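# Snap a folder clip's lever flat under its hook

## Task

Fully close the clip on the folder: swing its lever back over until it rests flat and is caught and kept down by the little hook.

## Robot and tools

Robot: two arms over a table. left_arm carries a left hand, right_arm a right hand (mirror images). Base positions in the scene frame: left_arm (+0.013, +0.341, +0.039) m, right_arm (-0.053, -0.526, +0.039) m, both almost unrotated. A camera stand sits behind the arms.

Scene frame: origin at table-top height, midway between the nominal bases; +x points out over the table, +y toward the left_arm side, +z up. Positions, velocities, quaternions (wxyz) and Hand target in results all use this frame, in metres and radians. Printed hand positions may be off by a few cm.

Hand point axes (right hand): +z runs along the straight fingers toward the tips, +y points out of the palm face, +x goes across the palm away from the thumb. On the left hand +x points toward the thumb. A rigid mast sticks out near the wrist on the palm side and can collide with things.

The 48-number row (every value in [-1, 1]) covers both arms together: left dx, dy, dz, rx, ry, rz; then 16 left hand motors; left current_limit, speed; then the same 24 for the right arm. Motor order: index_mcp, index_abd, index_pip, index_dip, middle_mcp, middle_abd, middle_pip, middle_dip, ring_mcp, ring_abd, ring_pip, ring_dip, thumb_cmc, thumb_axl, thumb_mcp, thumb_ipl.

Pose numbers are offsets, not poses: measured from that arm's Hand target at the start of the action (or move), along scene axes, with rotation about the Hand target position. Scale: 1.0 = 0.6 m for dx/dy/dz and 180 degrees for rx/ry/rz, the three rotation numbers forming one rotation vector. All six at 0 means hold/re-request the current Hand target. Each new action starts from the updated Hand target, so resending an offset moves further. The controller limits commanded orientation to 32 degrees from the measured one per step.

Hand numbers are absolute goal angles scaled between each hinge's stops; 0 is a real goal, not 'unchanged'. To leave a hand as is, copy back hand_goal, hand_current_limit and hand_speed. Toward -1 the fingers curl. Open hand: +0.75, +0.00, +0.58, +0.70 for each finger, thumb +0.71, +0.68, +0.23, +0.17. current_limit maps -1..+1 to 0..550 mA (min 11 mA); speed gives (speed+1)/2 of 8.5 rad/s. Initial values: current_limit +0.4, speed -0.6. A motor only squeezes while its goal lies past the object surface.

execute_actions(actions, cameras): actions is a list of actions; each action is a list of up to 15 rows, each row lasting 1/30 s; a short action repeats its final row to fill 15 steps. Every row in an action is an offset from the action's starting Hand target. cameras: list of names, ["all"], or []; default shows all cameras only when actions is empty.

move(target, speed, blend, stop_force, zero, blocking, cameras): target is one 48-number row or a list of up to 15 rows, all offsets from the same starting Hand targets. Each hand travels a straight line, turning the short way. speed: m/s, 0.002 to 3.6, default 0.25 (turns up to twice that in rad/s); one value or one per target. blend: corner rounding radius in m for lists; 0 stops at each point. stop_force: 3 to 120 N, shared by both arms; ends an arm's path when its wrist sensor senses that much push against the motion; unreliable when the hand rotates, and omit it when backing off a contact. zero (with stop_force): true re-zeros moving arms first. blocking=false returns after 0.5 s while the move continues (not allowed with stop_force). Moves run at most 10 s and do not avoid obstacles. Result adds a move: line: done, off_target, moving, held or fault, plus limits=paced (pose clipped) or limits=held (steps withheld). Route paths around an arm's own base, not near it.

wait(seconds 0 to 10, cameras): let time pass holding commands. stop(cameras): brake a running move. zoom_image(camera, region=[x0, y0, x1, y1] pixels, at most 504 wide and tall): enlarge part of the newest image from cam_high (896x504), cam_low (896x504), cam_left_wrist (672x504) or cam_right_wrist (672x504). zero_wrist_force(arm: left_arm or right_arm): re-zero that wrist sensor. finished_scene(scene 1): ends the scene permanently.

Results: hand positions and velocities; Hand target (the last commanded pose after clipping, base for the next offsets); Joint velocities, possibly 'within noise'; joint torques (include arm weight); Wrist force and torque in the end-effector axes plus the peak since last shown; per-motor hand_goal, hand_measured, hand_current_ma, hand_state (moving, goal, blocked, overload); motor temperatures. The hand often rests short of Hand target; send the missing distance as an extra offset.

Avoid: knocking anything off the table; hard hits on fixed or heavy objects; arms or hands touching each other (clearance check is not foolproof). Joint torque limits: 132 N m for the three big joints, 24.6 N m per wrist joint; roughly 150 N of outside force or a torque overload freezes the arm for 10 s. Being stiff, an arm can fault from a target just slightly beyond firm contact, so approach slowly and use stop_force. A hand motor at 495 mA or more for 5 s shuts down for 10 s. Motors reaching 85 °C brake the arm for 30 to 60 s; MOTOR HOT warns at 70 °C. After a HAND FAULT line, remaining calls in that reply are skipped.

Each tool is called after "Call:" as name([rows], argument=value, ...), one row to a line, values as JSON.

## Session

Call:
execute_actions(actions=[], cameras=["all"])

Scene clock: 0.00 s.
left_arm: end_effector_position=(+0.7582, +0.4501, +0.1648) hand_goal=(+0.754, +0.000, +0.576, +0.696, +0.754, +0.000, +0.576, +0.696, +0.754, +0.000, +0.576, +0.696, +0.714, +0.678, +0.226, +0.168) hand_measured=(+0.754, +0.000, +0.576, +0.696, +0.754, +0.000, +0.576, +0.696, +0.754, +0.000, +0.576, +0.696, +0.714, +0.678, +0.226, +0.168) hand_current_ma=(+0, +0, +0, +0, +0, +0, +0, +0, +0, +0, +0, +0, +0, +0, +0, +0) hand_state=(goal, goal, goal, goal, goal, goal, goal, goal, goal, goal, goal, goal, goal, goal, goal, goal) hand_current_limit=0.40 hand_speed=-0.60 end_effector_quat_wxyz=(+0.061, +0.744, -0.620, +0.241) | right_arm: end_effector_position=(+0.1786, -0.7226, +0.2708) hand_goal=(+0.754, +0.000, +0.576, +0.696, +0.754, +0.000, +0.576, +0.696, +0.754, +0.000, +0.576, +0.696, +0.714, +0.678, +0.226, +0.168) hand_measured=(+0.754, +0.000, +0.576, +0.696, +0.754, +0.000, +0.576, +0.696, +0.754, +0.000, +0.576, +0.696, +0.714, +0.678, +0.226, +0.168) hand_current_ma=(+0, +0, +0, +0, +0, +0, +0, +0, +0, +0, +0, +0, +0, +0, +0, +0) hand_state=(goal, goal, goal, goal, goal, goal, goal, goal, goal, goal, goal, goal, goal, goal, goal, goal) hand_current_limit=0.40 hand_speed=-0.60 end_effector_quat_wxyz=(-0.443, +0.678, +0.578, +0.096)
Joint positions: left_arm=[3.631 -2.396 -1.067 -1.164 1.075 -2.873] | right_arm=[-1.27 -1.648 1.86 -0.85 -1.716 -1.026]
Joint velocities: within noise
Joint torques (N m): no reading
Motor temperatures (°C): left_arm=[36 29 30 36 37 39] | right_arm=[28 34 32 33 38 29]
Wrist force (N): no reading
Wrist torque (N m): no reading
Wrist force, peak (N): no reading
Hand target: left_arm +0.7582, +0.4501, +0.1648; +0.061, +0.744, -0.620, +0.241 | right_arm +0.1786, -0.7226, +0.2708; -0.443, +0.678, +0.578, +0.096

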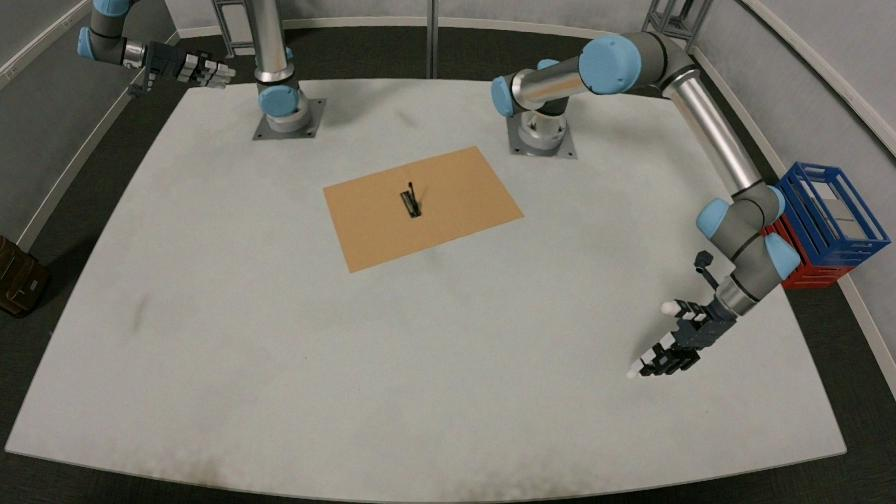

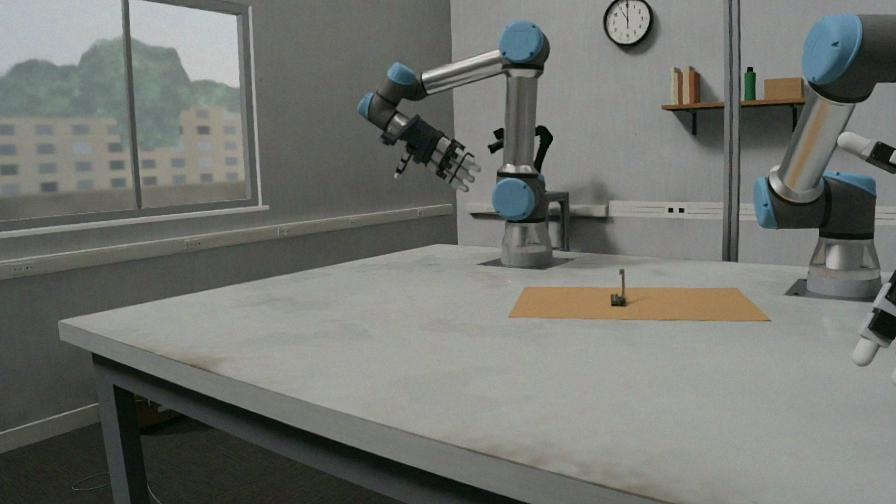

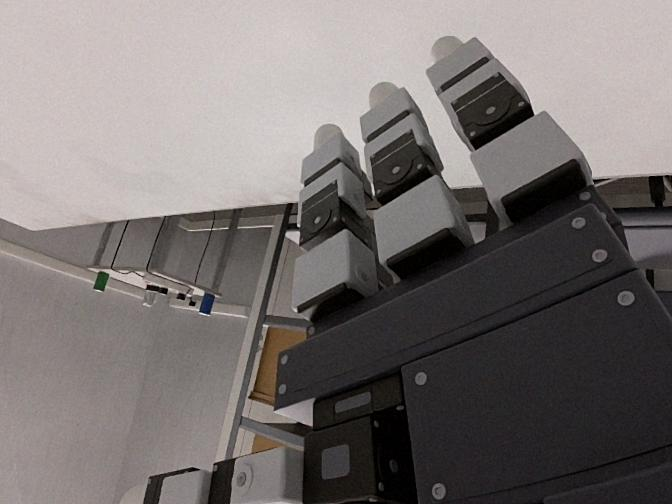

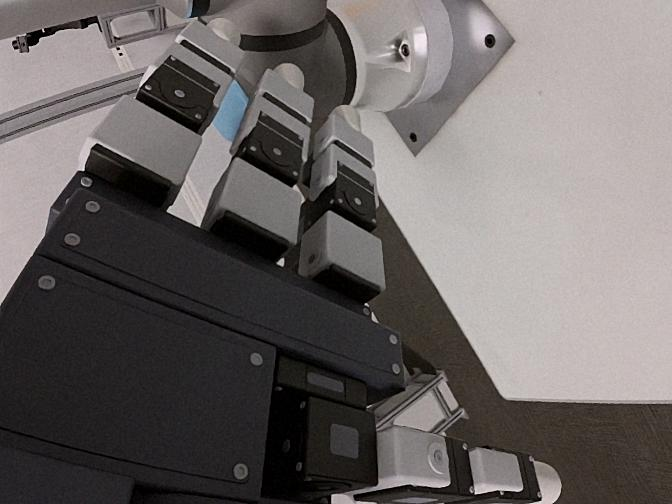

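Call:
zoom_image(camera="cam_high", region=[370, 160, 460, 240])

Call:
zoom_image(camera="cam_low", region=[570, 250, 680, 330])

Call:
zoom_image(camera="cam_high", region=[240, 60, 620, 290])

Scaled by 5.600 from the camera's 896x504 image, which has a finer 1280x720 frame.

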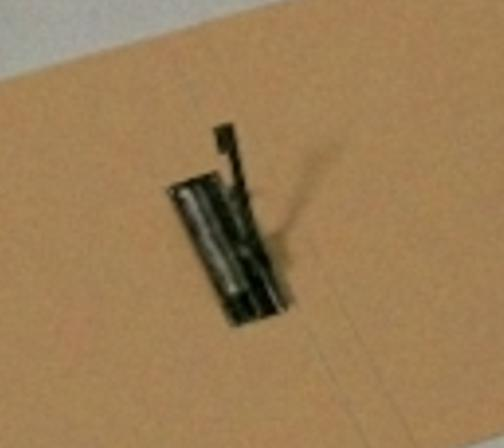

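Scaled by 4.582 from the camera's 896x504 image, which has a finer 1280x720 frame.

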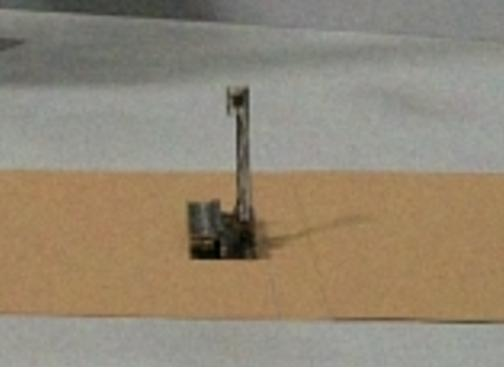

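Scaled by 1.326 from the camera's 896x504 image, which has a finer 1280x720 frame.

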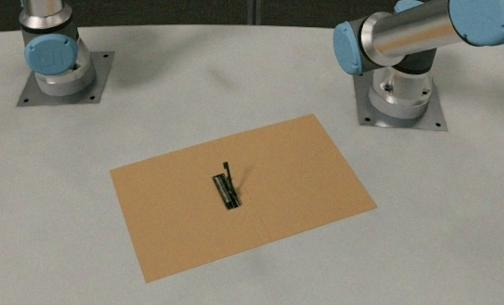

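Call:
move([
  [0,0,0,0,0,0, 0.754,0,0.576,0.696,0.754,0,0.576,0.696,0.754,0,0.576,0.696,0.714,0.678,0.226,0.168,0.4,-0.6, 0.236,0.371,0.1,-0.126,-0.0812,0.0234, 0.754,0,0.576,0.696,0.754,0,0.576,0.696,0.754,0,0.576,0.696,0.714,0.678,0.226,0.168,0.4,-0.6],
  [0,0,0,0,0,0, 0.754,0,0.576,0.696,0.754,0,0.576,0.696,0.754,0,0.576,0.696,0.714,0.678,0.226,0.168,0.4,-0.6, 0.247,0.95,0.13,-0.252,-0.1624,0.0469, 0.754,0,0.576,0.696,0.754,0,0.576,0.696,0.754,0,0.576,0.696,0.714,0.678,0.226,0.168,0.4,-0.6],
], speed=0.4, blend=0.05, cameras=["all"])

Scene clock: 100.37 s.
left_arm: end_effector_position=(+0.7582, +0.4501, +0.1648) hand_goal=(+0.754, +0.000, +0.576, +0.696, +0.754, +0.000, +0.576, +0.696, +0.754, +0.000, +0.576, +0.696, +0.714, +0.678, +0.226, +0.168) hand_measured=(+0.754, +0.000, +0.576, +0.696, +0.754, +0.000, +0.576, +0.696, +0.754, +0.000, +0.576, +0.696, +0.714, +0.678, +0.224, +0.168) hand_current_ma=(-1, +0, +1, +0, -1, +0, +1, +0, -1, +0, +1, +0, +0, -1, -3, +0) hand_state=(goal, goal, goal, goal, goal, goal, goal, goal, goal, goal, goal, goal, goal, goal, goal, goal) hand_current_limit=0.40 hand_speed=-0.60 end_effector_quat_wxyz=(+0.061, +0.744, -0.620, +0.241) | right_arm: end_effector_position=(+0.3268, -0.1527, +0.3487) hand_goal=(+0.754, +0.000, +0.576, +0.696, +0.754, +0.000, +0.576, +0.696, +0.754, +0.000, +0.576, +0.696, +0.714, +0.678, +0.226, +0.168) hand_measured=(+0.752, +0.000, +0.576, +0.696, +0.752, +0.000, +0.576, +0.696, +0.752, +0.000, +0.576, +0.696, +0.712, +0.678, +0.224, +0.168) hand_current_ma=(-10, +1, +2, +0, -9, +1, +2, +0, -10, +1, +2, +0, -6, -2, -8, -1) hand_state=(goal, goal, goal, goal, goal, goal, goal, goal, goal, goal, goal, goal, goal, goal, goal, goal) hand_current_limit=0.40 hand_speed=-0.60 end_effector_quat_wxyz=(+0.000, +0.707, +0.707, +0.000)
Joint positions: left_arm=[3.631 -2.396 -1.067 -1.164 1.075 -2.873] | right_arm=[0.645 -1.602 1.723 -1.692 -1.571 0.657]
Joint torques (N m): left_arm=[-0.84 49.81 20.09 2.5 -0.87 0] | right_arm=[14.98 -12.24 -30.26 -4.47 -0.53 0.73]
Wrist force (N): left_arm=[0.0 0.0 0.3] | right_arm=[0.8 -0.8 0.4]
Wrist torque (N m): left_arm=[-0.02 0.01 -0.01] | right_arm=[-0.24 -0.21 0.00]
Wrist force, peak (N): left_arm=[-0.5 0.6 0.2] | right_arm=[3.4 -1.2 0.2]
Hand target: left_arm +0.7582, +0.4501, +0.1648; +0.061, +0.744, -0.620, +0.241 | right_arm +0.3268, -0.1526, +0.3488; +0.000, +0.707, +0.707, +0.000
Off the commanded pose: left_arm 0.000 m, 0 deg | right_arm 0.000 m, 0 deg.
move: done

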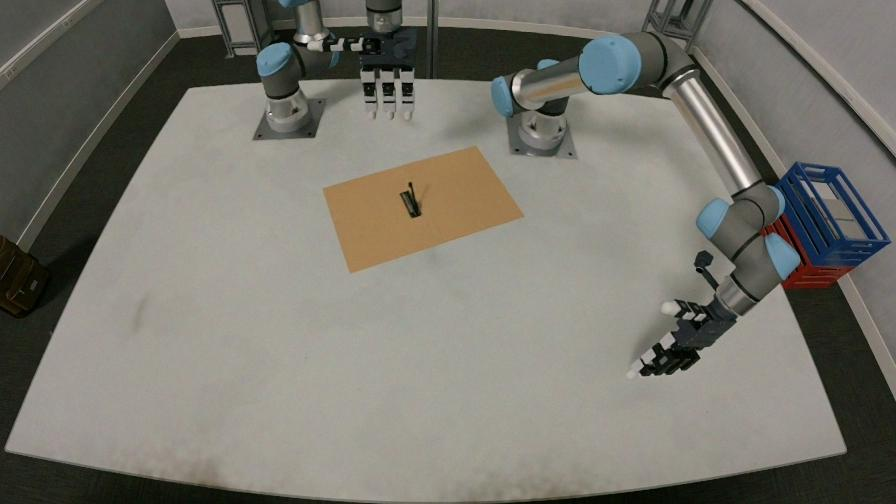

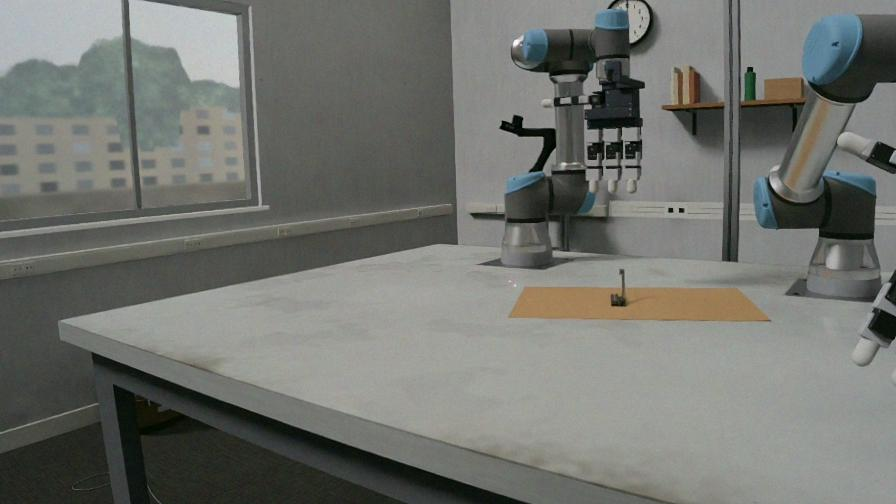

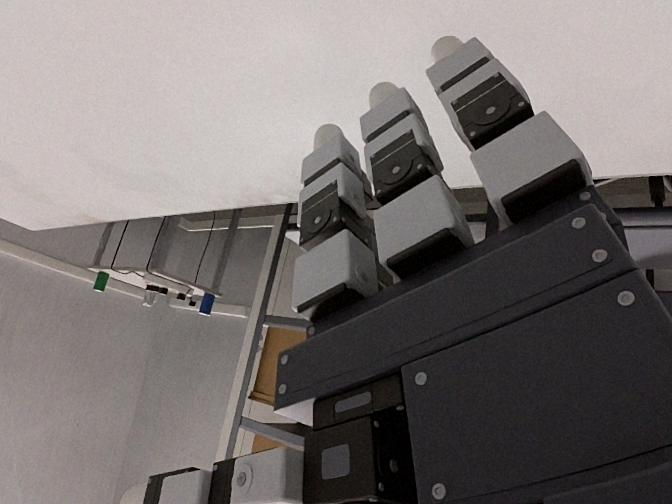

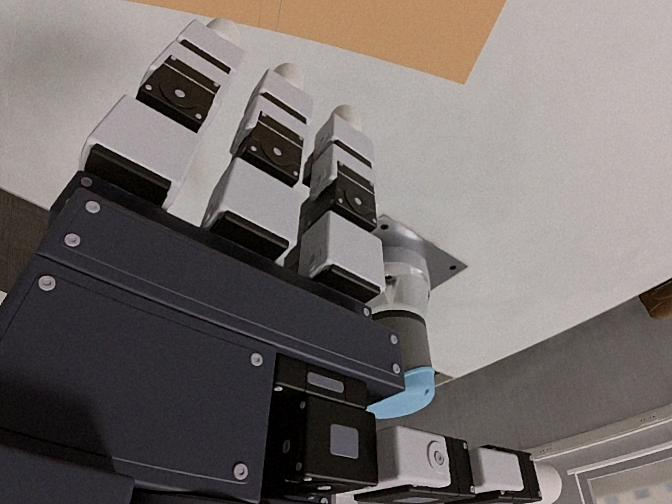

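Call:
move(target=[0,0,0,0,0,0, 0.754,0,0.576,0.696,0.754,0,0.576,0.696,0.754,0,0.576,0.696,0.714,0.678,0.226,0.168,0.4,-0.6, 0,0.25,0,0.1525,-0.1975,0, 0.754,0,0.576,0.696,0.754,0,0.576,0.696,0.754,0,0.576,0.696,0.714,0.678,0.226,0.168,0.4,-0.6], speed=0.4, cameras=["cam_right_wrist", "cam_high"])

Scene clock: 114.57 s.
left_arm: end_effector_position=(+0.7582, +0.4501, +0.1648) hand_goal=(+0.754, +0.000, +0.576, +0.696, +0.754, +0.000, +0.576, +0.696, +0.754, +0.000, +0.576, +0.696, +0.714, +0.678, +0.226, +0.168) hand_measured=(+0.754, +0.000, +0.576, +0.696, +0.754, +0.000, +0.576, +0.696, +0.754, +0.000, +0.576, +0.696, +0.714, +0.678, +0.224, +0.168) hand_current_ma=(-1, +0, +1, +0, -1, +0, +1, +0, -1, +0, +1, +0, +0, -1, -3, +0) hand_state=(goal, goal, goal, goal, goal, goal, goal, goal, goal, goal, goal, goal, goal, goal, goal, goal) hand_current_limit=0.40 hand_speed=-0.60 end_effector_quat_wxyz=(+0.061, +0.744, -0.620, +0.241) | right_arm: end_effector_position=(+0.3267, -0.0025, +0.3487) hand_goal=(+0.754, +0.000, +0.576, +0.696, +0.754, +0.000, +0.576, +0.696, +0.754, +0.000, +0.576, +0.696, +0.714, +0.678, +0.226, +0.168) hand_measured=(+0.756, +0.000, +0.576, +0.696, +0.756, +0.000, +0.576, +0.696, +0.756, +0.000, +0.576, +0.696, +0.716, +0.678, +0.224, +0.168) hand_current_ma=(+7, +1, +2, +0, +7, +1, +2, +0, +8, +1, +2, +0, +8, -2, -8, -1) hand_state=(goal, goal, goal, goal, goal, goal, goal, goal, goal, goal, goal, goal, goal, goal, goal, goal) hand_current_limit=0.40 hand_speed=-0.60 end_effector_quat_wxyz=(+0.049, +0.653, +0.654, +0.379) end_effector_velocity=(+0.000, +0.000, +0.001) end_effector_angular_velocity=(+0.002, -0.003, +0.000)
Joint positions: left_arm=[3.631 -2.396 -1.067 -1.164 1.075 -2.873] | right_arm=[0.91 -1.399 1.98 -2.918 -1.757 0.847]
Joint velocities: left_arm=[within noise] | right_arm=[0 0 0.001 -0.005 -0.001 -0.001]
Joint torques (N m): left_arm=[0.37 49.66 20.81 2.48 -0.92 0.13] | right_arm=[-13.07 -24.23 -30.29 -5.11 1.43 -0.34]
Wrist force (N): left_arm=[-0.2 0.2 0.1] | right_arm=[0.6 -0.5 -0.2]
Wrist torque (N m): left_arm=[0.02 0.03 -0.02] | right_arm=[-0.28 -0.17 -0.09]
Wrist force, peak (N): left_arm=[-0.5 0.3 -0.1] | right_arm=[1.4 -0.8 0.3]
Hand target: left_arm +0.7582, +0.4501, +0.1648; +0.061, +0.744, -0.620, +0.241 | right_arm +0.3268, -0.0026, +0.3488; +0.049, +0.653, +0.653, +0.379
Off the commanded pose: left_arm 0.000 m, 0 deg | right_arm 0.000 m, 0 deg.
move: done
Images, in order (width x height): cam_high 896x504, cam_right_wrist 672x504.

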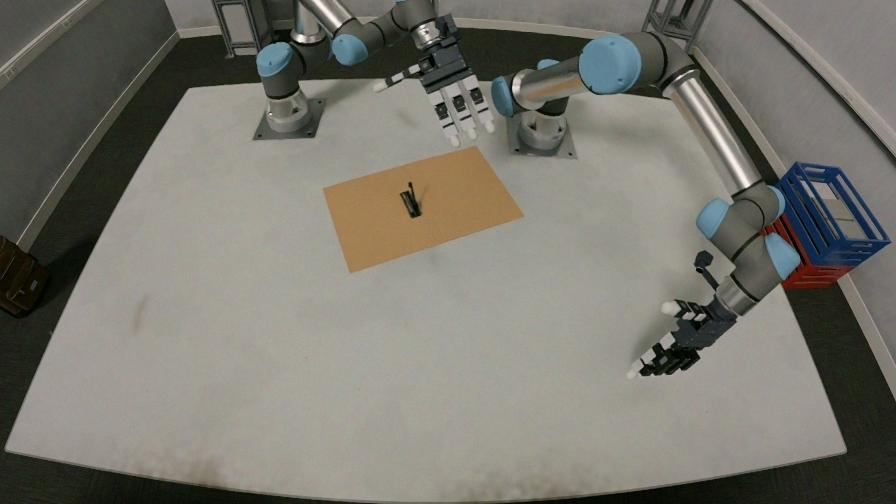

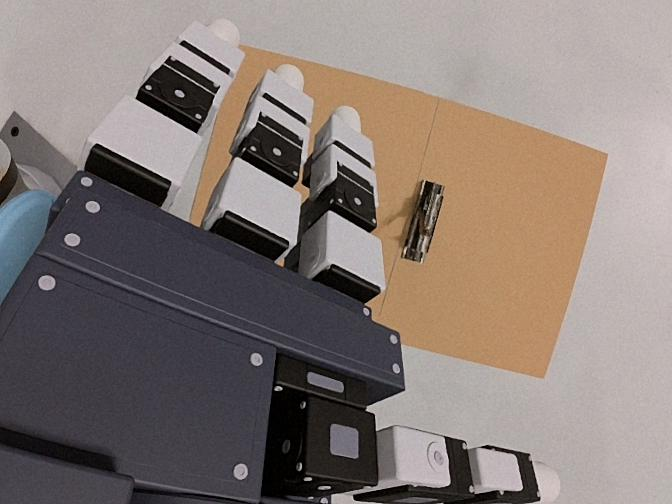

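Great view. Zoom in.

Call:
zoom_image(camera="cam_right_wrist", region=[375, 165, 475, 275])

Scaled by 4.582 from the camera's 672x504 image, which has a finer 960x720 frame.

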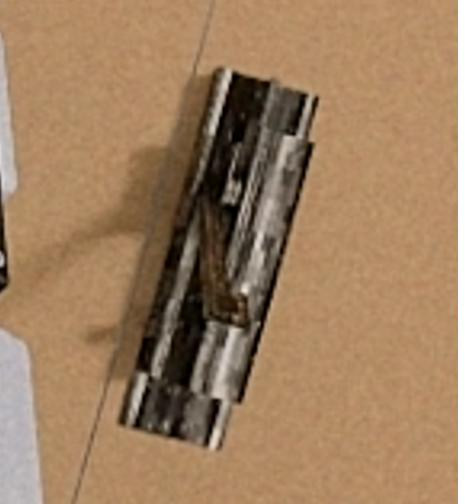

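Call:
move(target=[0,0,0,0,0,0, 0.754,0,0.576,0.696,0.754,0,0.576,0.696,0.754,0,0.576,0.696,0.714,0.678,0.226,0.168,0.4,-0.6, 0.008,-0.05,-0.24,0,0,0, 0.754,0,0.576,0.696,0.754,0,0.576,0.696,0.754,0,0.576,0.696,0.714,0.678,0.226,0.168,0.4,-0.6], speed=0.3, cameras=["cam_right_wrist", "cam_low"])

Scene clock: 140.23 s.
left_arm: end_effector_position=(+0.7582, +0.4501, +0.1648) hand_goal=(+0.754, +0.000, +0.576, +0.696, +0.754, +0.000, +0.576, +0.696, +0.754, +0.000, +0.576, +0.696, +0.714, +0.678, +0.226, +0.168) hand_measured=(+0.754, +0.000, +0.576, +0.696, +0.754, +0.000, +0.576, +0.696, +0.754, +0.000, +0.576, +0.696, +0.714, +0.678, +0.224, +0.168) hand_current_ma=(-1, +0, +1, +0, -1, +0, +1, +0, -1, +0, +1, +0, +0, -1, -3, +0) hand_state=(goal, goal, goal, goal, goal, goal, goal, goal, goal, goal, goal, goal, goal, goal, goal, goal) hand_current_limit=0.40 hand_speed=-0.60 end_effector_quat_wxyz=(+0.061, +0.744, -0.620, +0.241) | right_arm: end_effector_position=(+0.3317, -0.0326, +0.2048) hand_goal=(+0.754, +0.000, +0.576, +0.696, +0.754, +0.000, +0.576, +0.696, +0.754, +0.000, +0.576, +0.696, +0.714, +0.678, +0.226, +0.168) hand_measured=(+0.756, +0.000, +0.576, +0.696, +0.756, +0.000, +0.576, +0.696, +0.756, +0.000, +0.576, +0.696, +0.716, +0.678, +0.224, +0.168) hand_current_ma=(+10, +1, +2, +0, +9, +1, +2, +0, +10, +1, +2, +0, +9, -2, -8, -1) hand_state=(goal, goal, goal, goal, goal, goal, goal, goal, goal, goal, goal, goal, goal, goal, goal, goal) hand_current_limit=0.40 hand_speed=-0.60 end_effector_quat_wxyz=(+0.049, +0.654, +0.653, +0.379)
Joint positions: left_arm=[3.631 -2.396 -1.067 -1.164 1.075 -2.873] | right_arm=[0.86 -1.171 2.181 -3.354 -1.723 0.811]
Joint torques (N m): left_arm=[0.34 49.6 20.64 2.57 -0.89 0.11] | right_arm=[15.24 -22.96 -14.03 -4.75 -2.52 0.96]
Wrist force (N): left_arm=[0.0 0.1 -0.2] | right_arm=[0.6 -0.3 -0.2]
Wrist torque (N m): left_arm=[0.03 0.00 -0.01] | right_arm=[-0.22 -0.16 -0.07]
Wrist force, peak (N): left_arm=[-0.5 0.5 -0.2] | right_arm=[2.1 1.1 -1.6]
Hand target: left_arm +0.7582, +0.4501, +0.1648; +0.061, +0.744, -0.620, +0.241 | right_arm +0.3316, -0.0326, +0.2048; +0.049, +0.653, +0.653, +0.379
Off the commanded pose: left_arm 0.000 m, 0 deg | right_arm 0.000 m, 0 deg.
move: done
Images, in order (width x height): cam_low 896x504, cam_right_wrist 672x504.

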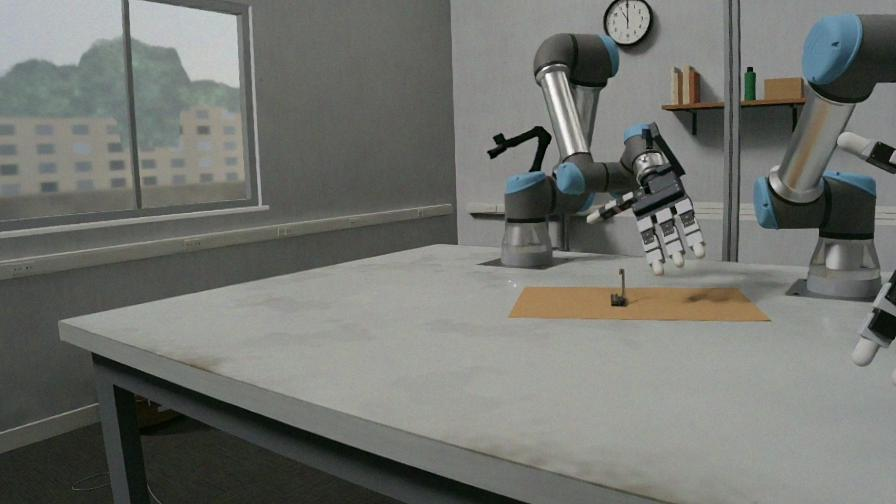

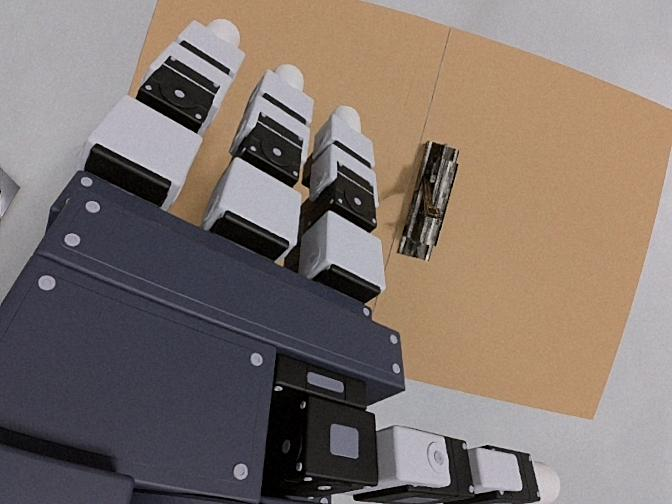

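Call:
zoom_image(camera="cam_right_wrist", region=[385, 135, 475, 270])

Call:
zoom_image(camera="cam_low", region=[595, 260, 645, 312])

Scaled by 3.733 from the camera's 672x504 image, which has a finer 960x720 frame.

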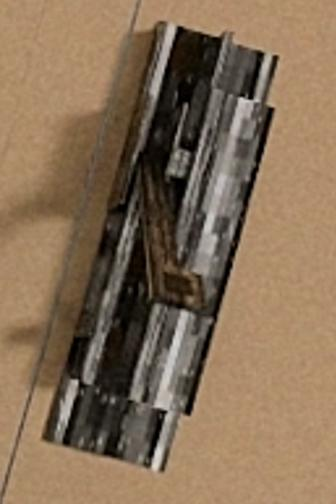

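Scaled by 9.692 from the camera's 896x504 image, which has a finer 1280x720 frame.

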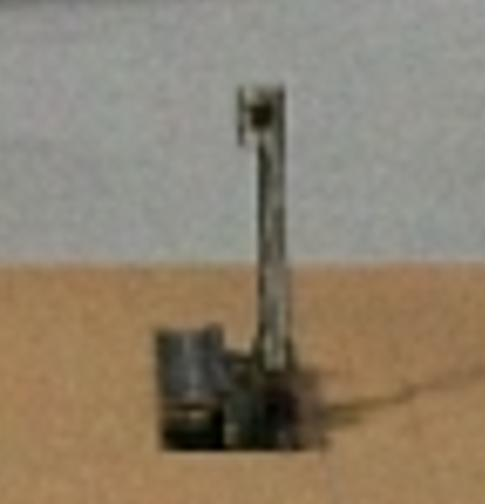

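Call:
move([
  [0,0,0,0,0,0, 0.754,0,0.576,0.696,0.754,0,0.576,0.696,0.754,0,0.576,0.696,0.714,0.678,0.226,0.168,0.4,-0.6, 0.117,-0.283,0.2,0.221,0.118,-0.041, 0.754,0,0.576,0.696,0.754,0,0.576,0.696,0.754,0,0.576,0.696,0.714,0.678,0.226,0.168,0.4,-0.6],
  [0,0,0,0,0,0, 0.754,0,0.576,0.696,0.754,0,0.576,0.696,0.754,0,0.576,0.696,0.714,0.678,0.226,0.168,0.4,-0.6, 0.171,-0.462,-0.008,0.4418,0.2362,-0.0825, 0.754,0,0.576,0.696,0.754,0,0.576,0.696,0.754,0,0.576,0.696,0.714,0.678,0.226,0.168,0.4,-0.6],
], speed=0.4, blend=0.05, cameras=["cam_right_wrist", "cam_high"])

Scene clock: 263.93 s.
left_arm: end_effector_position=(+0.7582, +0.4501, +0.1648) hand_goal=(+0.754, +0.000, +0.576, +0.696, +0.754, +0.000, +0.576, +0.696, +0.754, +0.000, +0.576, +0.696, +0.714, +0.678, +0.226, +0.168) hand_measured=(+0.754, +0.000, +0.576, +0.696, +0.754, +0.000, +0.576, +0.696, +0.754, +0.000, +0.576, +0.696, +0.714, +0.678, +0.224, +0.168) hand_current_ma=(-1, +0, +1, +0, -1, +0, +1, +0, -1, +0, +1, +0, +0, -1, -3, +0) hand_state=(goal, goal, goal, goal, goal, goal, goal, goal, goal, goal, goal, goal, goal, goal, goal, goal) hand_current_limit=0.40 hand_speed=-0.60 end_effector_quat_wxyz=(+0.061, +0.744, -0.620, +0.241) | right_arm: end_effector_position=(+0.4342, -0.3098, +0.2000) hand_goal=(+0.754, +0.000, +0.576, +0.696, +0.754, +0.000, +0.576, +0.696, +0.754, +0.000, +0.576, +0.696, +0.714, +0.678, +0.226, +0.168) hand_measured=(+0.750, +0.002, +0.576, +0.696, +0.750, +0.002, +0.576, +0.696, +0.750, +0.002, +0.576, +0.696, +0.710, +0.678, +0.224, +0.168) hand_current_ma=(-14, +3, +2, +0, -14, +3, +2, +0, -16, +3, +2, +0, -11, -2, -7, -1) hand_state=(goal, goal, goal, goal, goal, goal, goal, goal, goal, goal, goal, goal, goal, goal, goal, goal) hand_current_limit=0.40 hand_speed=-0.60 end_effector_quat_wxyz=(-0.546, +0.689, +0.161, +0.448)
Joint positions: left_arm=[3.631 -2.396 -1.067 -1.164 1.075 -2.873] | right_arm=[-0.314 -0.984 2.359 -4.507 -0.156 2.216]
Joint torques (N m): left_arm=[-1.15 50.87 20.85 2.44 -0.87 0.07] | right_arm=[-13.81 -26.47 -0.51 1.75 2.82 -1.58]
Wrist force (N): left_arm=[-0.4 0.1 0.0] | right_arm=[-0.4 0.1 0.2]
Wrist torque (N m): left_arm=[0.02 0.05 -0.04] | right_arm=[-0.16 0.16 -0.06]
Wrist force, peak (N): left_arm=[-0.5 0.2 0.3] | right_arm=[1.1 -1.8 0.7]
Hand target: left_arm +0.7582, +0.4501, +0.1648; +0.061, +0.744, -0.620, +0.241 | right_arm +0.4342, -0.3098, +0.2000; -0.546, +0.689, +0.161, +0.448
Off the commanded pose: left_arm 0.000 m, 0 deg | right_arm 0.000 m, 0 deg.
move: done
Images, in order (width x height): cam_high 896x504, cam_right_wrist 672x504.

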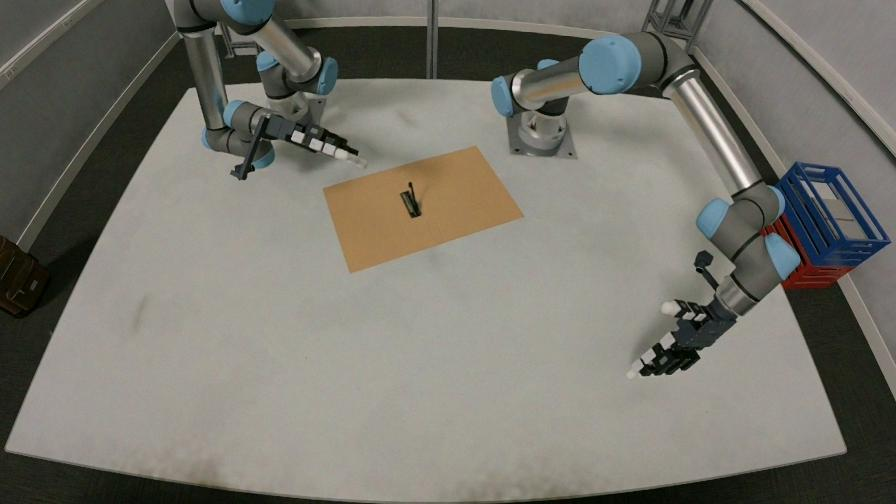

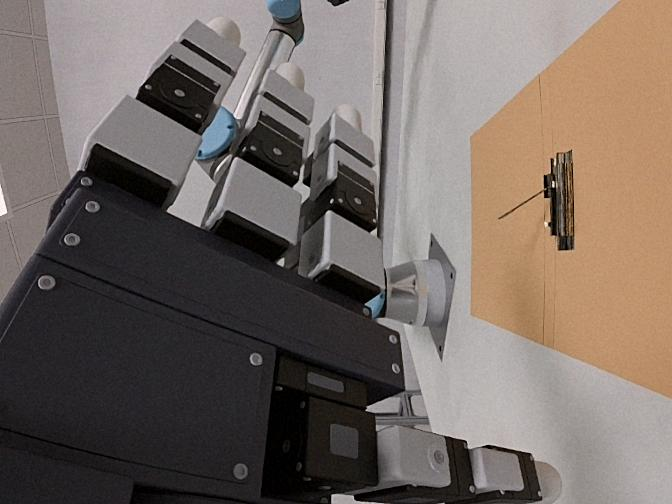

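Call:
zoom_image(camera="cam_right_wrist", region=[490, 140, 590, 265])

Scaled by 4.032 from the camera's 672x504 image, which has a finer 960x720 frame.

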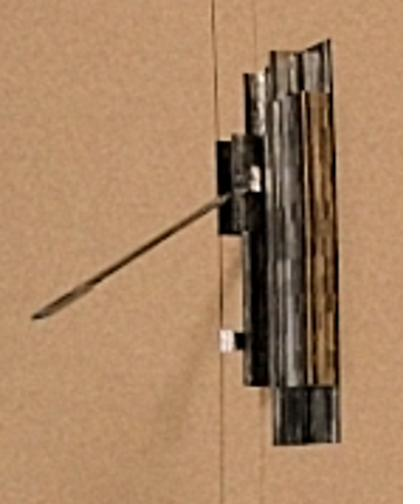

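Call:
move([
  [0,0,0,0,0,0, 0.754,0,0.576,0.696,0.754,0,0.576,0.696,0.754,0,0.576,0.696,0.714,0.678,0.226,0.168,0.4,-0.6, -0.174,0.233,0.233,-0.4418,-0.2362,0.0825, 0.754,0,0.576,0.696,0.342,0,0.139,0.261,0.342,0,0.139,0.261,0.714,0.678,0.226,0.168,0.75,-0.6],
  [0,0,0,0,0,0, 0.754,0,0.576,0.696,0.754,0,0.576,0.696,0.754,0,0.576,0.696,0.714,0.678,0.226,0.168,0.4,-0.6, -0.174,0.433,0.267,-0.4855,-0.3161,0.4997, 0.754,0,0.576,0.696,0.342,0,0.139,0.261,0.342,0,0.139,0.261,0.714,0.678,0.226,0.168,0.75,-0.6],
], speed=0.5, blend=0.05, cameras=["cam_right_wrist", "cam_high"])

Scene clock: 405.33 s.
left_arm: end_effector_position=(+0.7582, +0.4501, +0.1648) hand_goal=(+0.754, +0.000, +0.576, +0.696, +0.754, +0.000, +0.576, +0.696, +0.754, +0.000, +0.576, +0.696, +0.714, +0.678, +0.226, +0.168) hand_measured=(+0.754, +0.000, +0.576, +0.696, +0.754, +0.000, +0.576, +0.696, +0.754, +0.000, +0.576, +0.696, +0.714, +0.678, +0.224, +0.168) hand_current_ma=(-1, +0, +1, +0, -1, +0, +1, +0, -1, +0, +1, +0, +0, -1, -3, +0) hand_state=(goal, goal, goal, goal, goal, goal, goal, goal, goal, goal, goal, goal, goal, goal, goal, goal) hand_current_limit=0.40 hand_speed=-0.60 end_effector_quat_wxyz=(+0.061, +0.744, -0.620, +0.241) | right_arm: end_effector_position=(+0.3297, -0.0499, +0.3601) hand_goal=(+0.754, +0.000, +0.576, +0.696, +0.342, +0.000, +0.140, +0.262, +0.342, +0.000, +0.140, +0.262, +0.714, +0.678, +0.226, +0.168) hand_measured=(+0.754, +0.002, +0.576, +0.696, +0.348, +0.002, +0.142, +0.264, +0.348, +0.002, +0.142, +0.264, +0.716, +0.678, +0.224, +0.168) hand_current_ma=(+3, +3, +2, +0, +19, +3, +7, +8, +22, +3, +8, +10, +5, -2, -8, -1) hand_state=(goal, goal, goal, goal, goal, goal, goal, goal, goal, goal, goal, goal, goal, goal, goal, goal) hand_current_limit=0.75 hand_speed=-0.60 end_effector_quat_wxyz=(+0.000, +0.301, +0.954, -0.001)
Joint positions: left_arm=[3.631 -2.396 -1.067 -1.164 1.075 -2.873] | right_arm=[0.657 -1.528 1.619 -1.661 -1.571 -0.29]
Joint torques (N m): left_arm=[-1.35 50.95 22 2.72 -0.79 0.31] | right_arm=[-13.35 -27.04 -30.31 -0.98 2.2 -0.99]
Wrist force (N): left_arm=[-0.1 0.1 -0.1] | right_arm=[0.3 -0.8 0.0]
Wrist torque (N m): left_arm=[0.01 0.01 -0.01] | right_arm=[-0.14 -0.17 -0.12]
Wrist force, peak (N): left_arm=[-0.5 0.6 -0.1] | right_arm=[0.9 -1.2 -0.5]
Hand target: left_arm +0.7582, +0.4501, +0.1648; +0.061, +0.744, -0.620, +0.241 | right_arm +0.3298, -0.0500, +0.3602; +0.000, +0.301, +0.954, -0.001
Off the commanded pose: left_arm 0.000 m, 0 deg | right_arm 0.000 m, 0 deg.
move: done
Images, in order (width x height): cam_high 896x504, cam_right_wrist 672x504.

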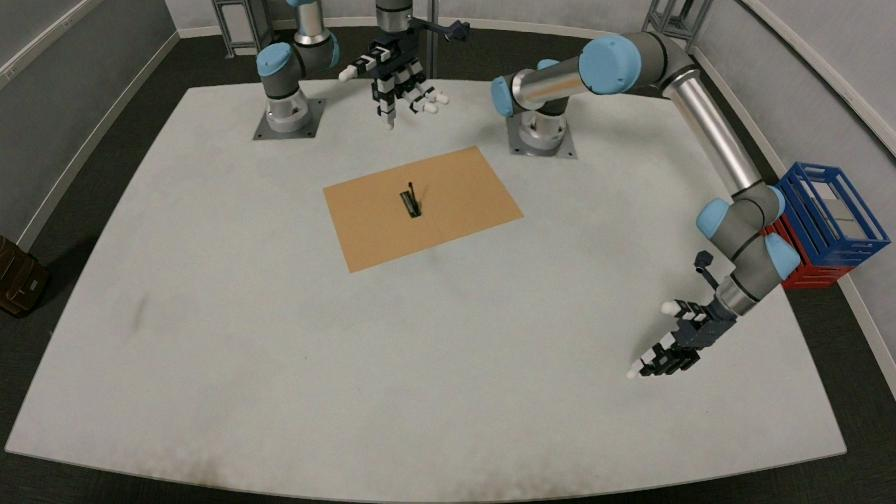

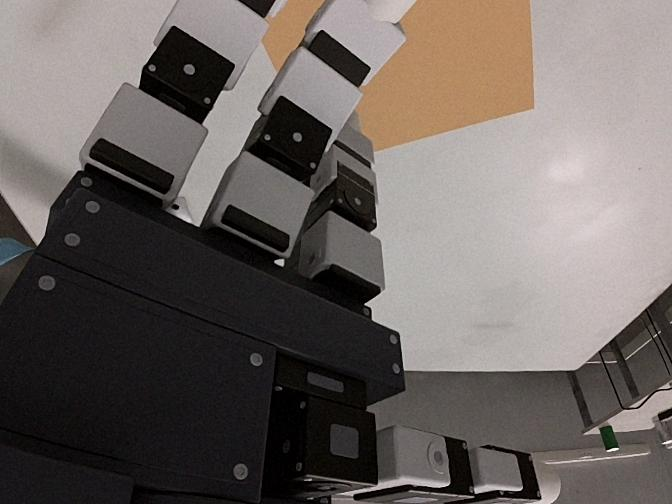

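Call:
move(target=[0,0,0,0,0,0, 0.754,0,0.576,0.696,0.754,0,0.576,0.696,0.754,0,0.576,0.696,0.714,0.678,0.226,0.168,0.4,-0.6, 0.065,0.1257,-0.1833,0.0248,0.2007,0.3004, 0.754,0,0.576,0.696,0.97,0,0.97,0.97,0.97,0,0.97,0.97,0.714,0.678,0.226,0.168,0.75,-0.6], speed=0.35, cameras=["cam_right_wrist", "cam_high"])

Scene clock: 419.33 s.
left_arm: end_effector_position=(+0.7582, +0.4501, +0.1648) hand_goal=(+0.754, +0.000, +0.576, +0.696, +0.754, +0.000, +0.576, +0.696, +0.754, +0.000, +0.576, +0.696, +0.714, +0.678, +0.226, +0.168) hand_measured=(+0.754, +0.000, +0.576, +0.696, +0.754, +0.000, +0.576, +0.696, +0.754, +0.000, +0.576, +0.696, +0.714, +0.678, +0.224, +0.168) hand_current_ma=(-1, +0, +1, +0, -1, +0, +1, +0, -1, +0, +1, +0, +0, -1, -3, +0) hand_state=(goal, goal, goal, goal, goal, goal, goal, goal, goal, goal, goal, goal, goal, goal, goal, goal) hand_current_limit=0.40 hand_speed=-0.60 end_effector_quat_wxyz=(+0.061, +0.744, -0.620, +0.241) | right_arm: end_effector_position=(+0.3687, +0.0255, +0.2502) hand_goal=(+0.754, +0.000, +0.576, +0.696, +0.970, +0.000, +0.970, +0.970, +0.970, +0.000, +0.970, +0.970, +0.714, +0.678, +0.226, +0.168) hand_measured=(+0.754, +0.002, +0.576, +0.696, +0.960, +0.002, +0.964, +0.968, +0.960, +0.002, +0.964, +0.966, +0.716, +0.678, +0.224, +0.168) hand_current_ma=(+2, +3, +2, +0, -36, +3, -20, -9, -39, +3, -21, -12, +4, -2, -8, -1) hand_state=(goal, goal, goal, goal, goal, goal, goal, goal, goal, goal, goal, goal, goal, goal, goal, goal) hand_current_limit=0.75 hand_speed=-0.60 end_effector_quat_wxyz=(-0.296, -0.173, +0.938, -0.055)
Joint positions: left_arm=[3.631 -2.396 -1.067 -1.164 1.075 -2.873] | right_arm=[0.554 -0.876 0.925 -1.019 -1.457 -1.404]
Joint torques (N m): left_arm=[-1.75 50.6 20.69 2.78 -0.97 0.3] | right_arm=[-6.7 -43.26 -27.45 -1.42 2.89 -0.86]
Wrist force (N): left_arm=[0.0 0.0 0.2] | right_arm=[-0.1 -0.1 0.1]
Wrist torque (N m): left_arm=[-0.01 0.01 -0.01] | right_arm=[-0.17 -0.08 -0.13]
Wrist force, peak (N): left_arm=[-0.1 0.7 0.0] | right_arm=[-1.3 0.0 0.4]
Hand target: left_arm +0.7582, +0.4501, +0.1648; +0.061, +0.744, -0.620, +0.241 | right_arm +0.3688, +0.0255, +0.2502; -0.296, -0.173, +0.938, -0.055
Off the commanded pose: left_arm 0.000 m, 0 deg | right_arm 0.000 m, 0 deg.
move: done
Images, in order (width x height): cam_high 896x504, cam_right_wrist 672x504.

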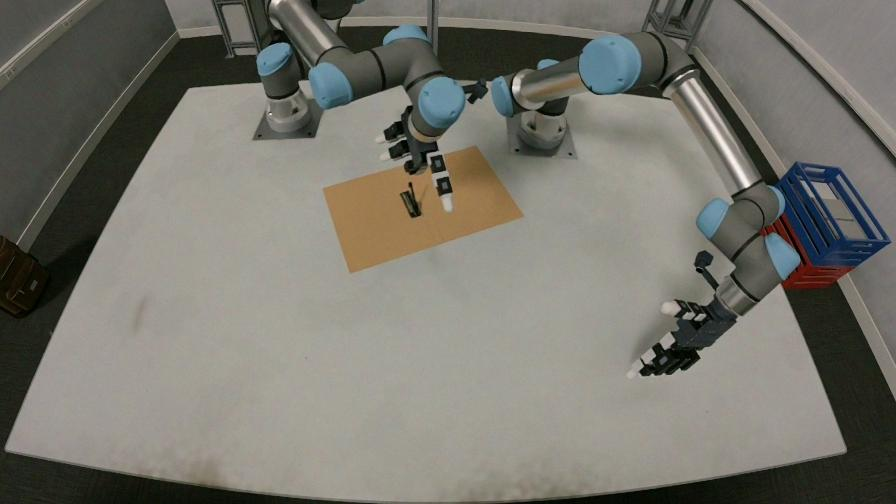

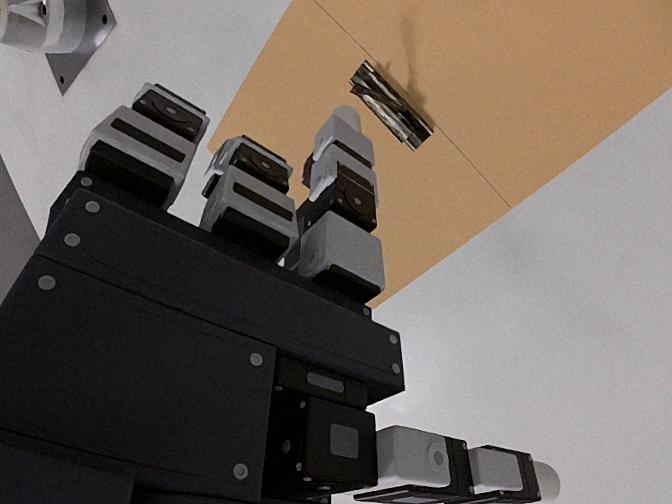

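Call:
zoom_image(camera="cam_right_wrist", region=[320, 50, 450, 160])

Scaled by 3.877 from the camera's 672x504 image, which has a finer 960x720 frame.

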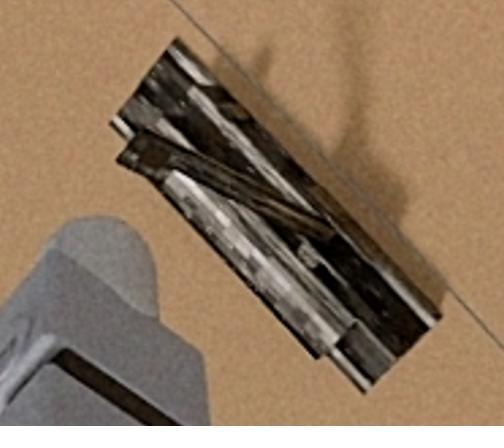

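Call:
move(target=[0,0,0,0,0,0, 0.754,0,0.576,0.696,0.754,0,0.576,0.696,0.754,0,0.576,0.696,0.714,0.678,0.226,0.168,0.4,-0.6, 0,0,-0.0917,0,0,0, 0.754,0,0.576,0.696,0.97,0,0.97,0.97,0.97,0,0.97,0.97,0.714,0.678,0.226,0.168,0.75,-0.6], speed=0.15, cameras=["cam_right_wrist", "cam_low", "cam_high"])

Call:
zoom_image(camera="cam_right_wrist", region=[310, 20, 470, 160])

Call:
zoom_image(camera="cam_low", region=[585, 230, 665, 312])

Scene clock: 440.63 s.
left_arm: end_effector_position=(+0.7582, +0.4501, +0.1648) hand_goal=(+0.754, +0.000, +0.576, +0.696, +0.754, +0.000, +0.576, +0.696, +0.754, +0.000, +0.576, +0.696, +0.714, +0.678, +0.226, +0.168) hand_measured=(+0.754, +0.000, +0.576, +0.696, +0.754, +0.000, +0.576, +0.696, +0.754, +0.000, +0.576, +0.696, +0.714, +0.678, +0.224, +0.168) hand_current_ma=(-1, +0, +1, +0, -1, +0, +1, +0, -1, +0, +1, +0, +0, -1, -3, +0) hand_state=(goal, goal, goal, goal, goal, goal, goal, goal, goal, goal, goal, goal, goal, goal, goal, goal) hand_current_limit=0.40 hand_speed=-0.60 end_effector_quat_wxyz=(+0.061, +0.744, -0.620, +0.241) | right_arm: end_effector_position=(+0.3688, +0.0254, +0.1951) hand_goal=(+0.754, +0.000, +0.576, +0.696, +0.970, +0.000, +0.970, +0.970, +0.970, +0.000, +0.970, +0.970, +0.714, +0.678, +0.226, +0.168) hand_measured=(+0.754, +0.002, +0.576, +0.696, +0.962, +0.002, +0.964, +0.968, +0.960, +0.002, +0.964, +0.966, +0.716, +0.678, +0.224, +0.168) hand_current_ma=(+2, +3, +2, +0, -33, +3, -18, -9, -37, +3, -20, -11, +4, -2, -8, -1) hand_state=(goal, goal, goal, goal, goal, goal, goal, goal, goal, goal, goal, goal, goal, goal, goal, goal) hand_current_limit=0.75 hand_speed=-0.60 end_effector_quat_wxyz=(-0.296, -0.173, +0.938, -0.055)
Joint positions: left_arm=[3.631 -2.396 -1.067 -1.164 1.075 -2.873] | right_arm=[0.554 -0.858 1.036 -1.147 -1.457 -1.404]
Joint torques (N m): left_arm=[-2.15 50.95 21.33 2.7 -0.92 0.14] | right_arm=[-7.68 -60.37 -27.26 -0.03 1.68 0.01]
Wrist force (N): left_arm=[-0.2 -0.1 0.0] | right_arm=[0.1 -0.5 0.3]
Wrist torque (N m): left_arm=[0.00 0.03 -0.02] | right_arm=[-0.24 -0.10 -0.14]
Wrist force, peak (N): left_arm=[-0.5 0.5 -0.1] | right_arm=[-0.4 -0.4 1.4]
Hand target: left_arm +0.7582, +0.4501, +0.1648; +0.061, +0.744, -0.620, +0.241 | right_arm +0.3688, +0.0255, +0.1952; -0.296, -0.173, +0.938, -0.055
Off the commanded pose: left_arm 0.000 m, 0 deg | right_arm 0.000 m, 0 deg.
move: done
Images, in order (width x height): cam_high 896x504, cam_low 896x504, cam_right_wrist 672x504.

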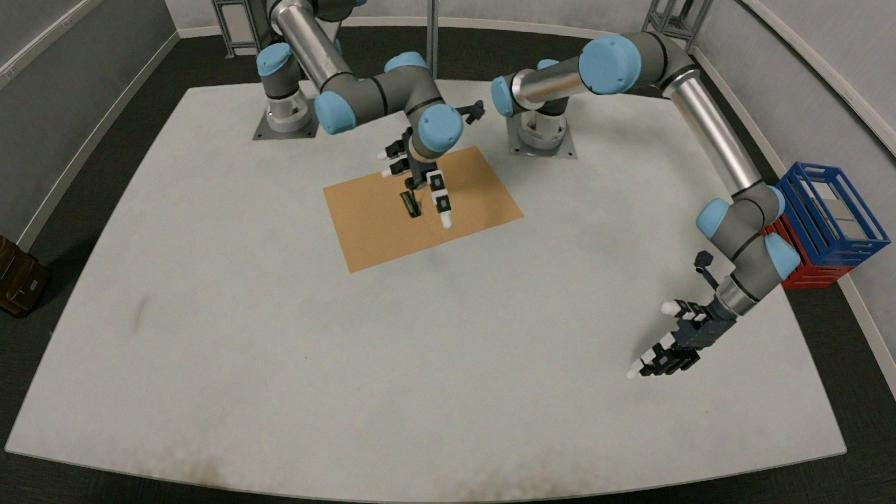

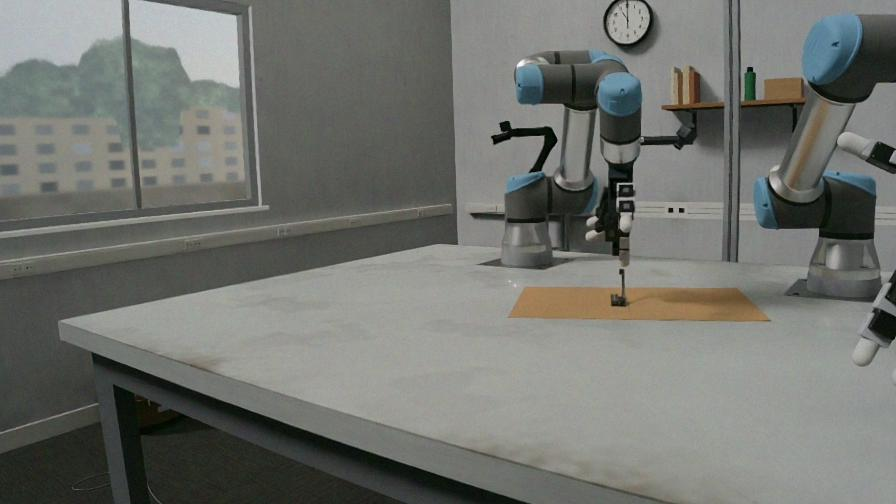

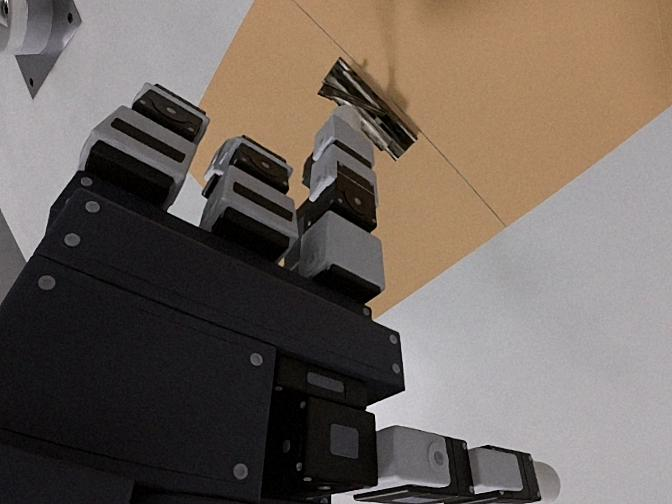

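Scaled by 3.150 from the camera's 672x504 image, which has a finer 960x720 frame.

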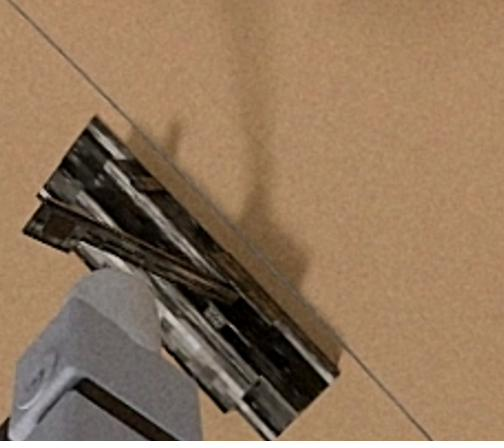

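Scaled by 6.146 from the camera's 896x504 image, which has a finer 1280x720 frame.

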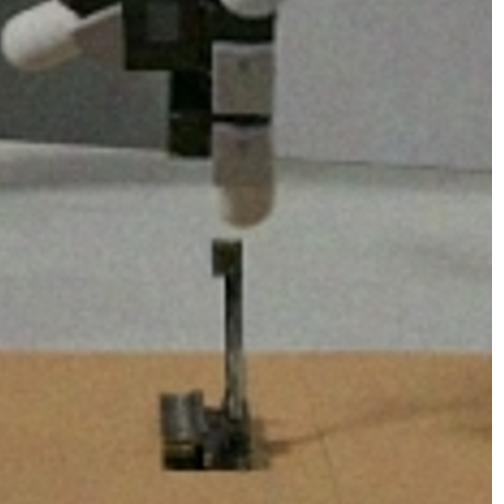

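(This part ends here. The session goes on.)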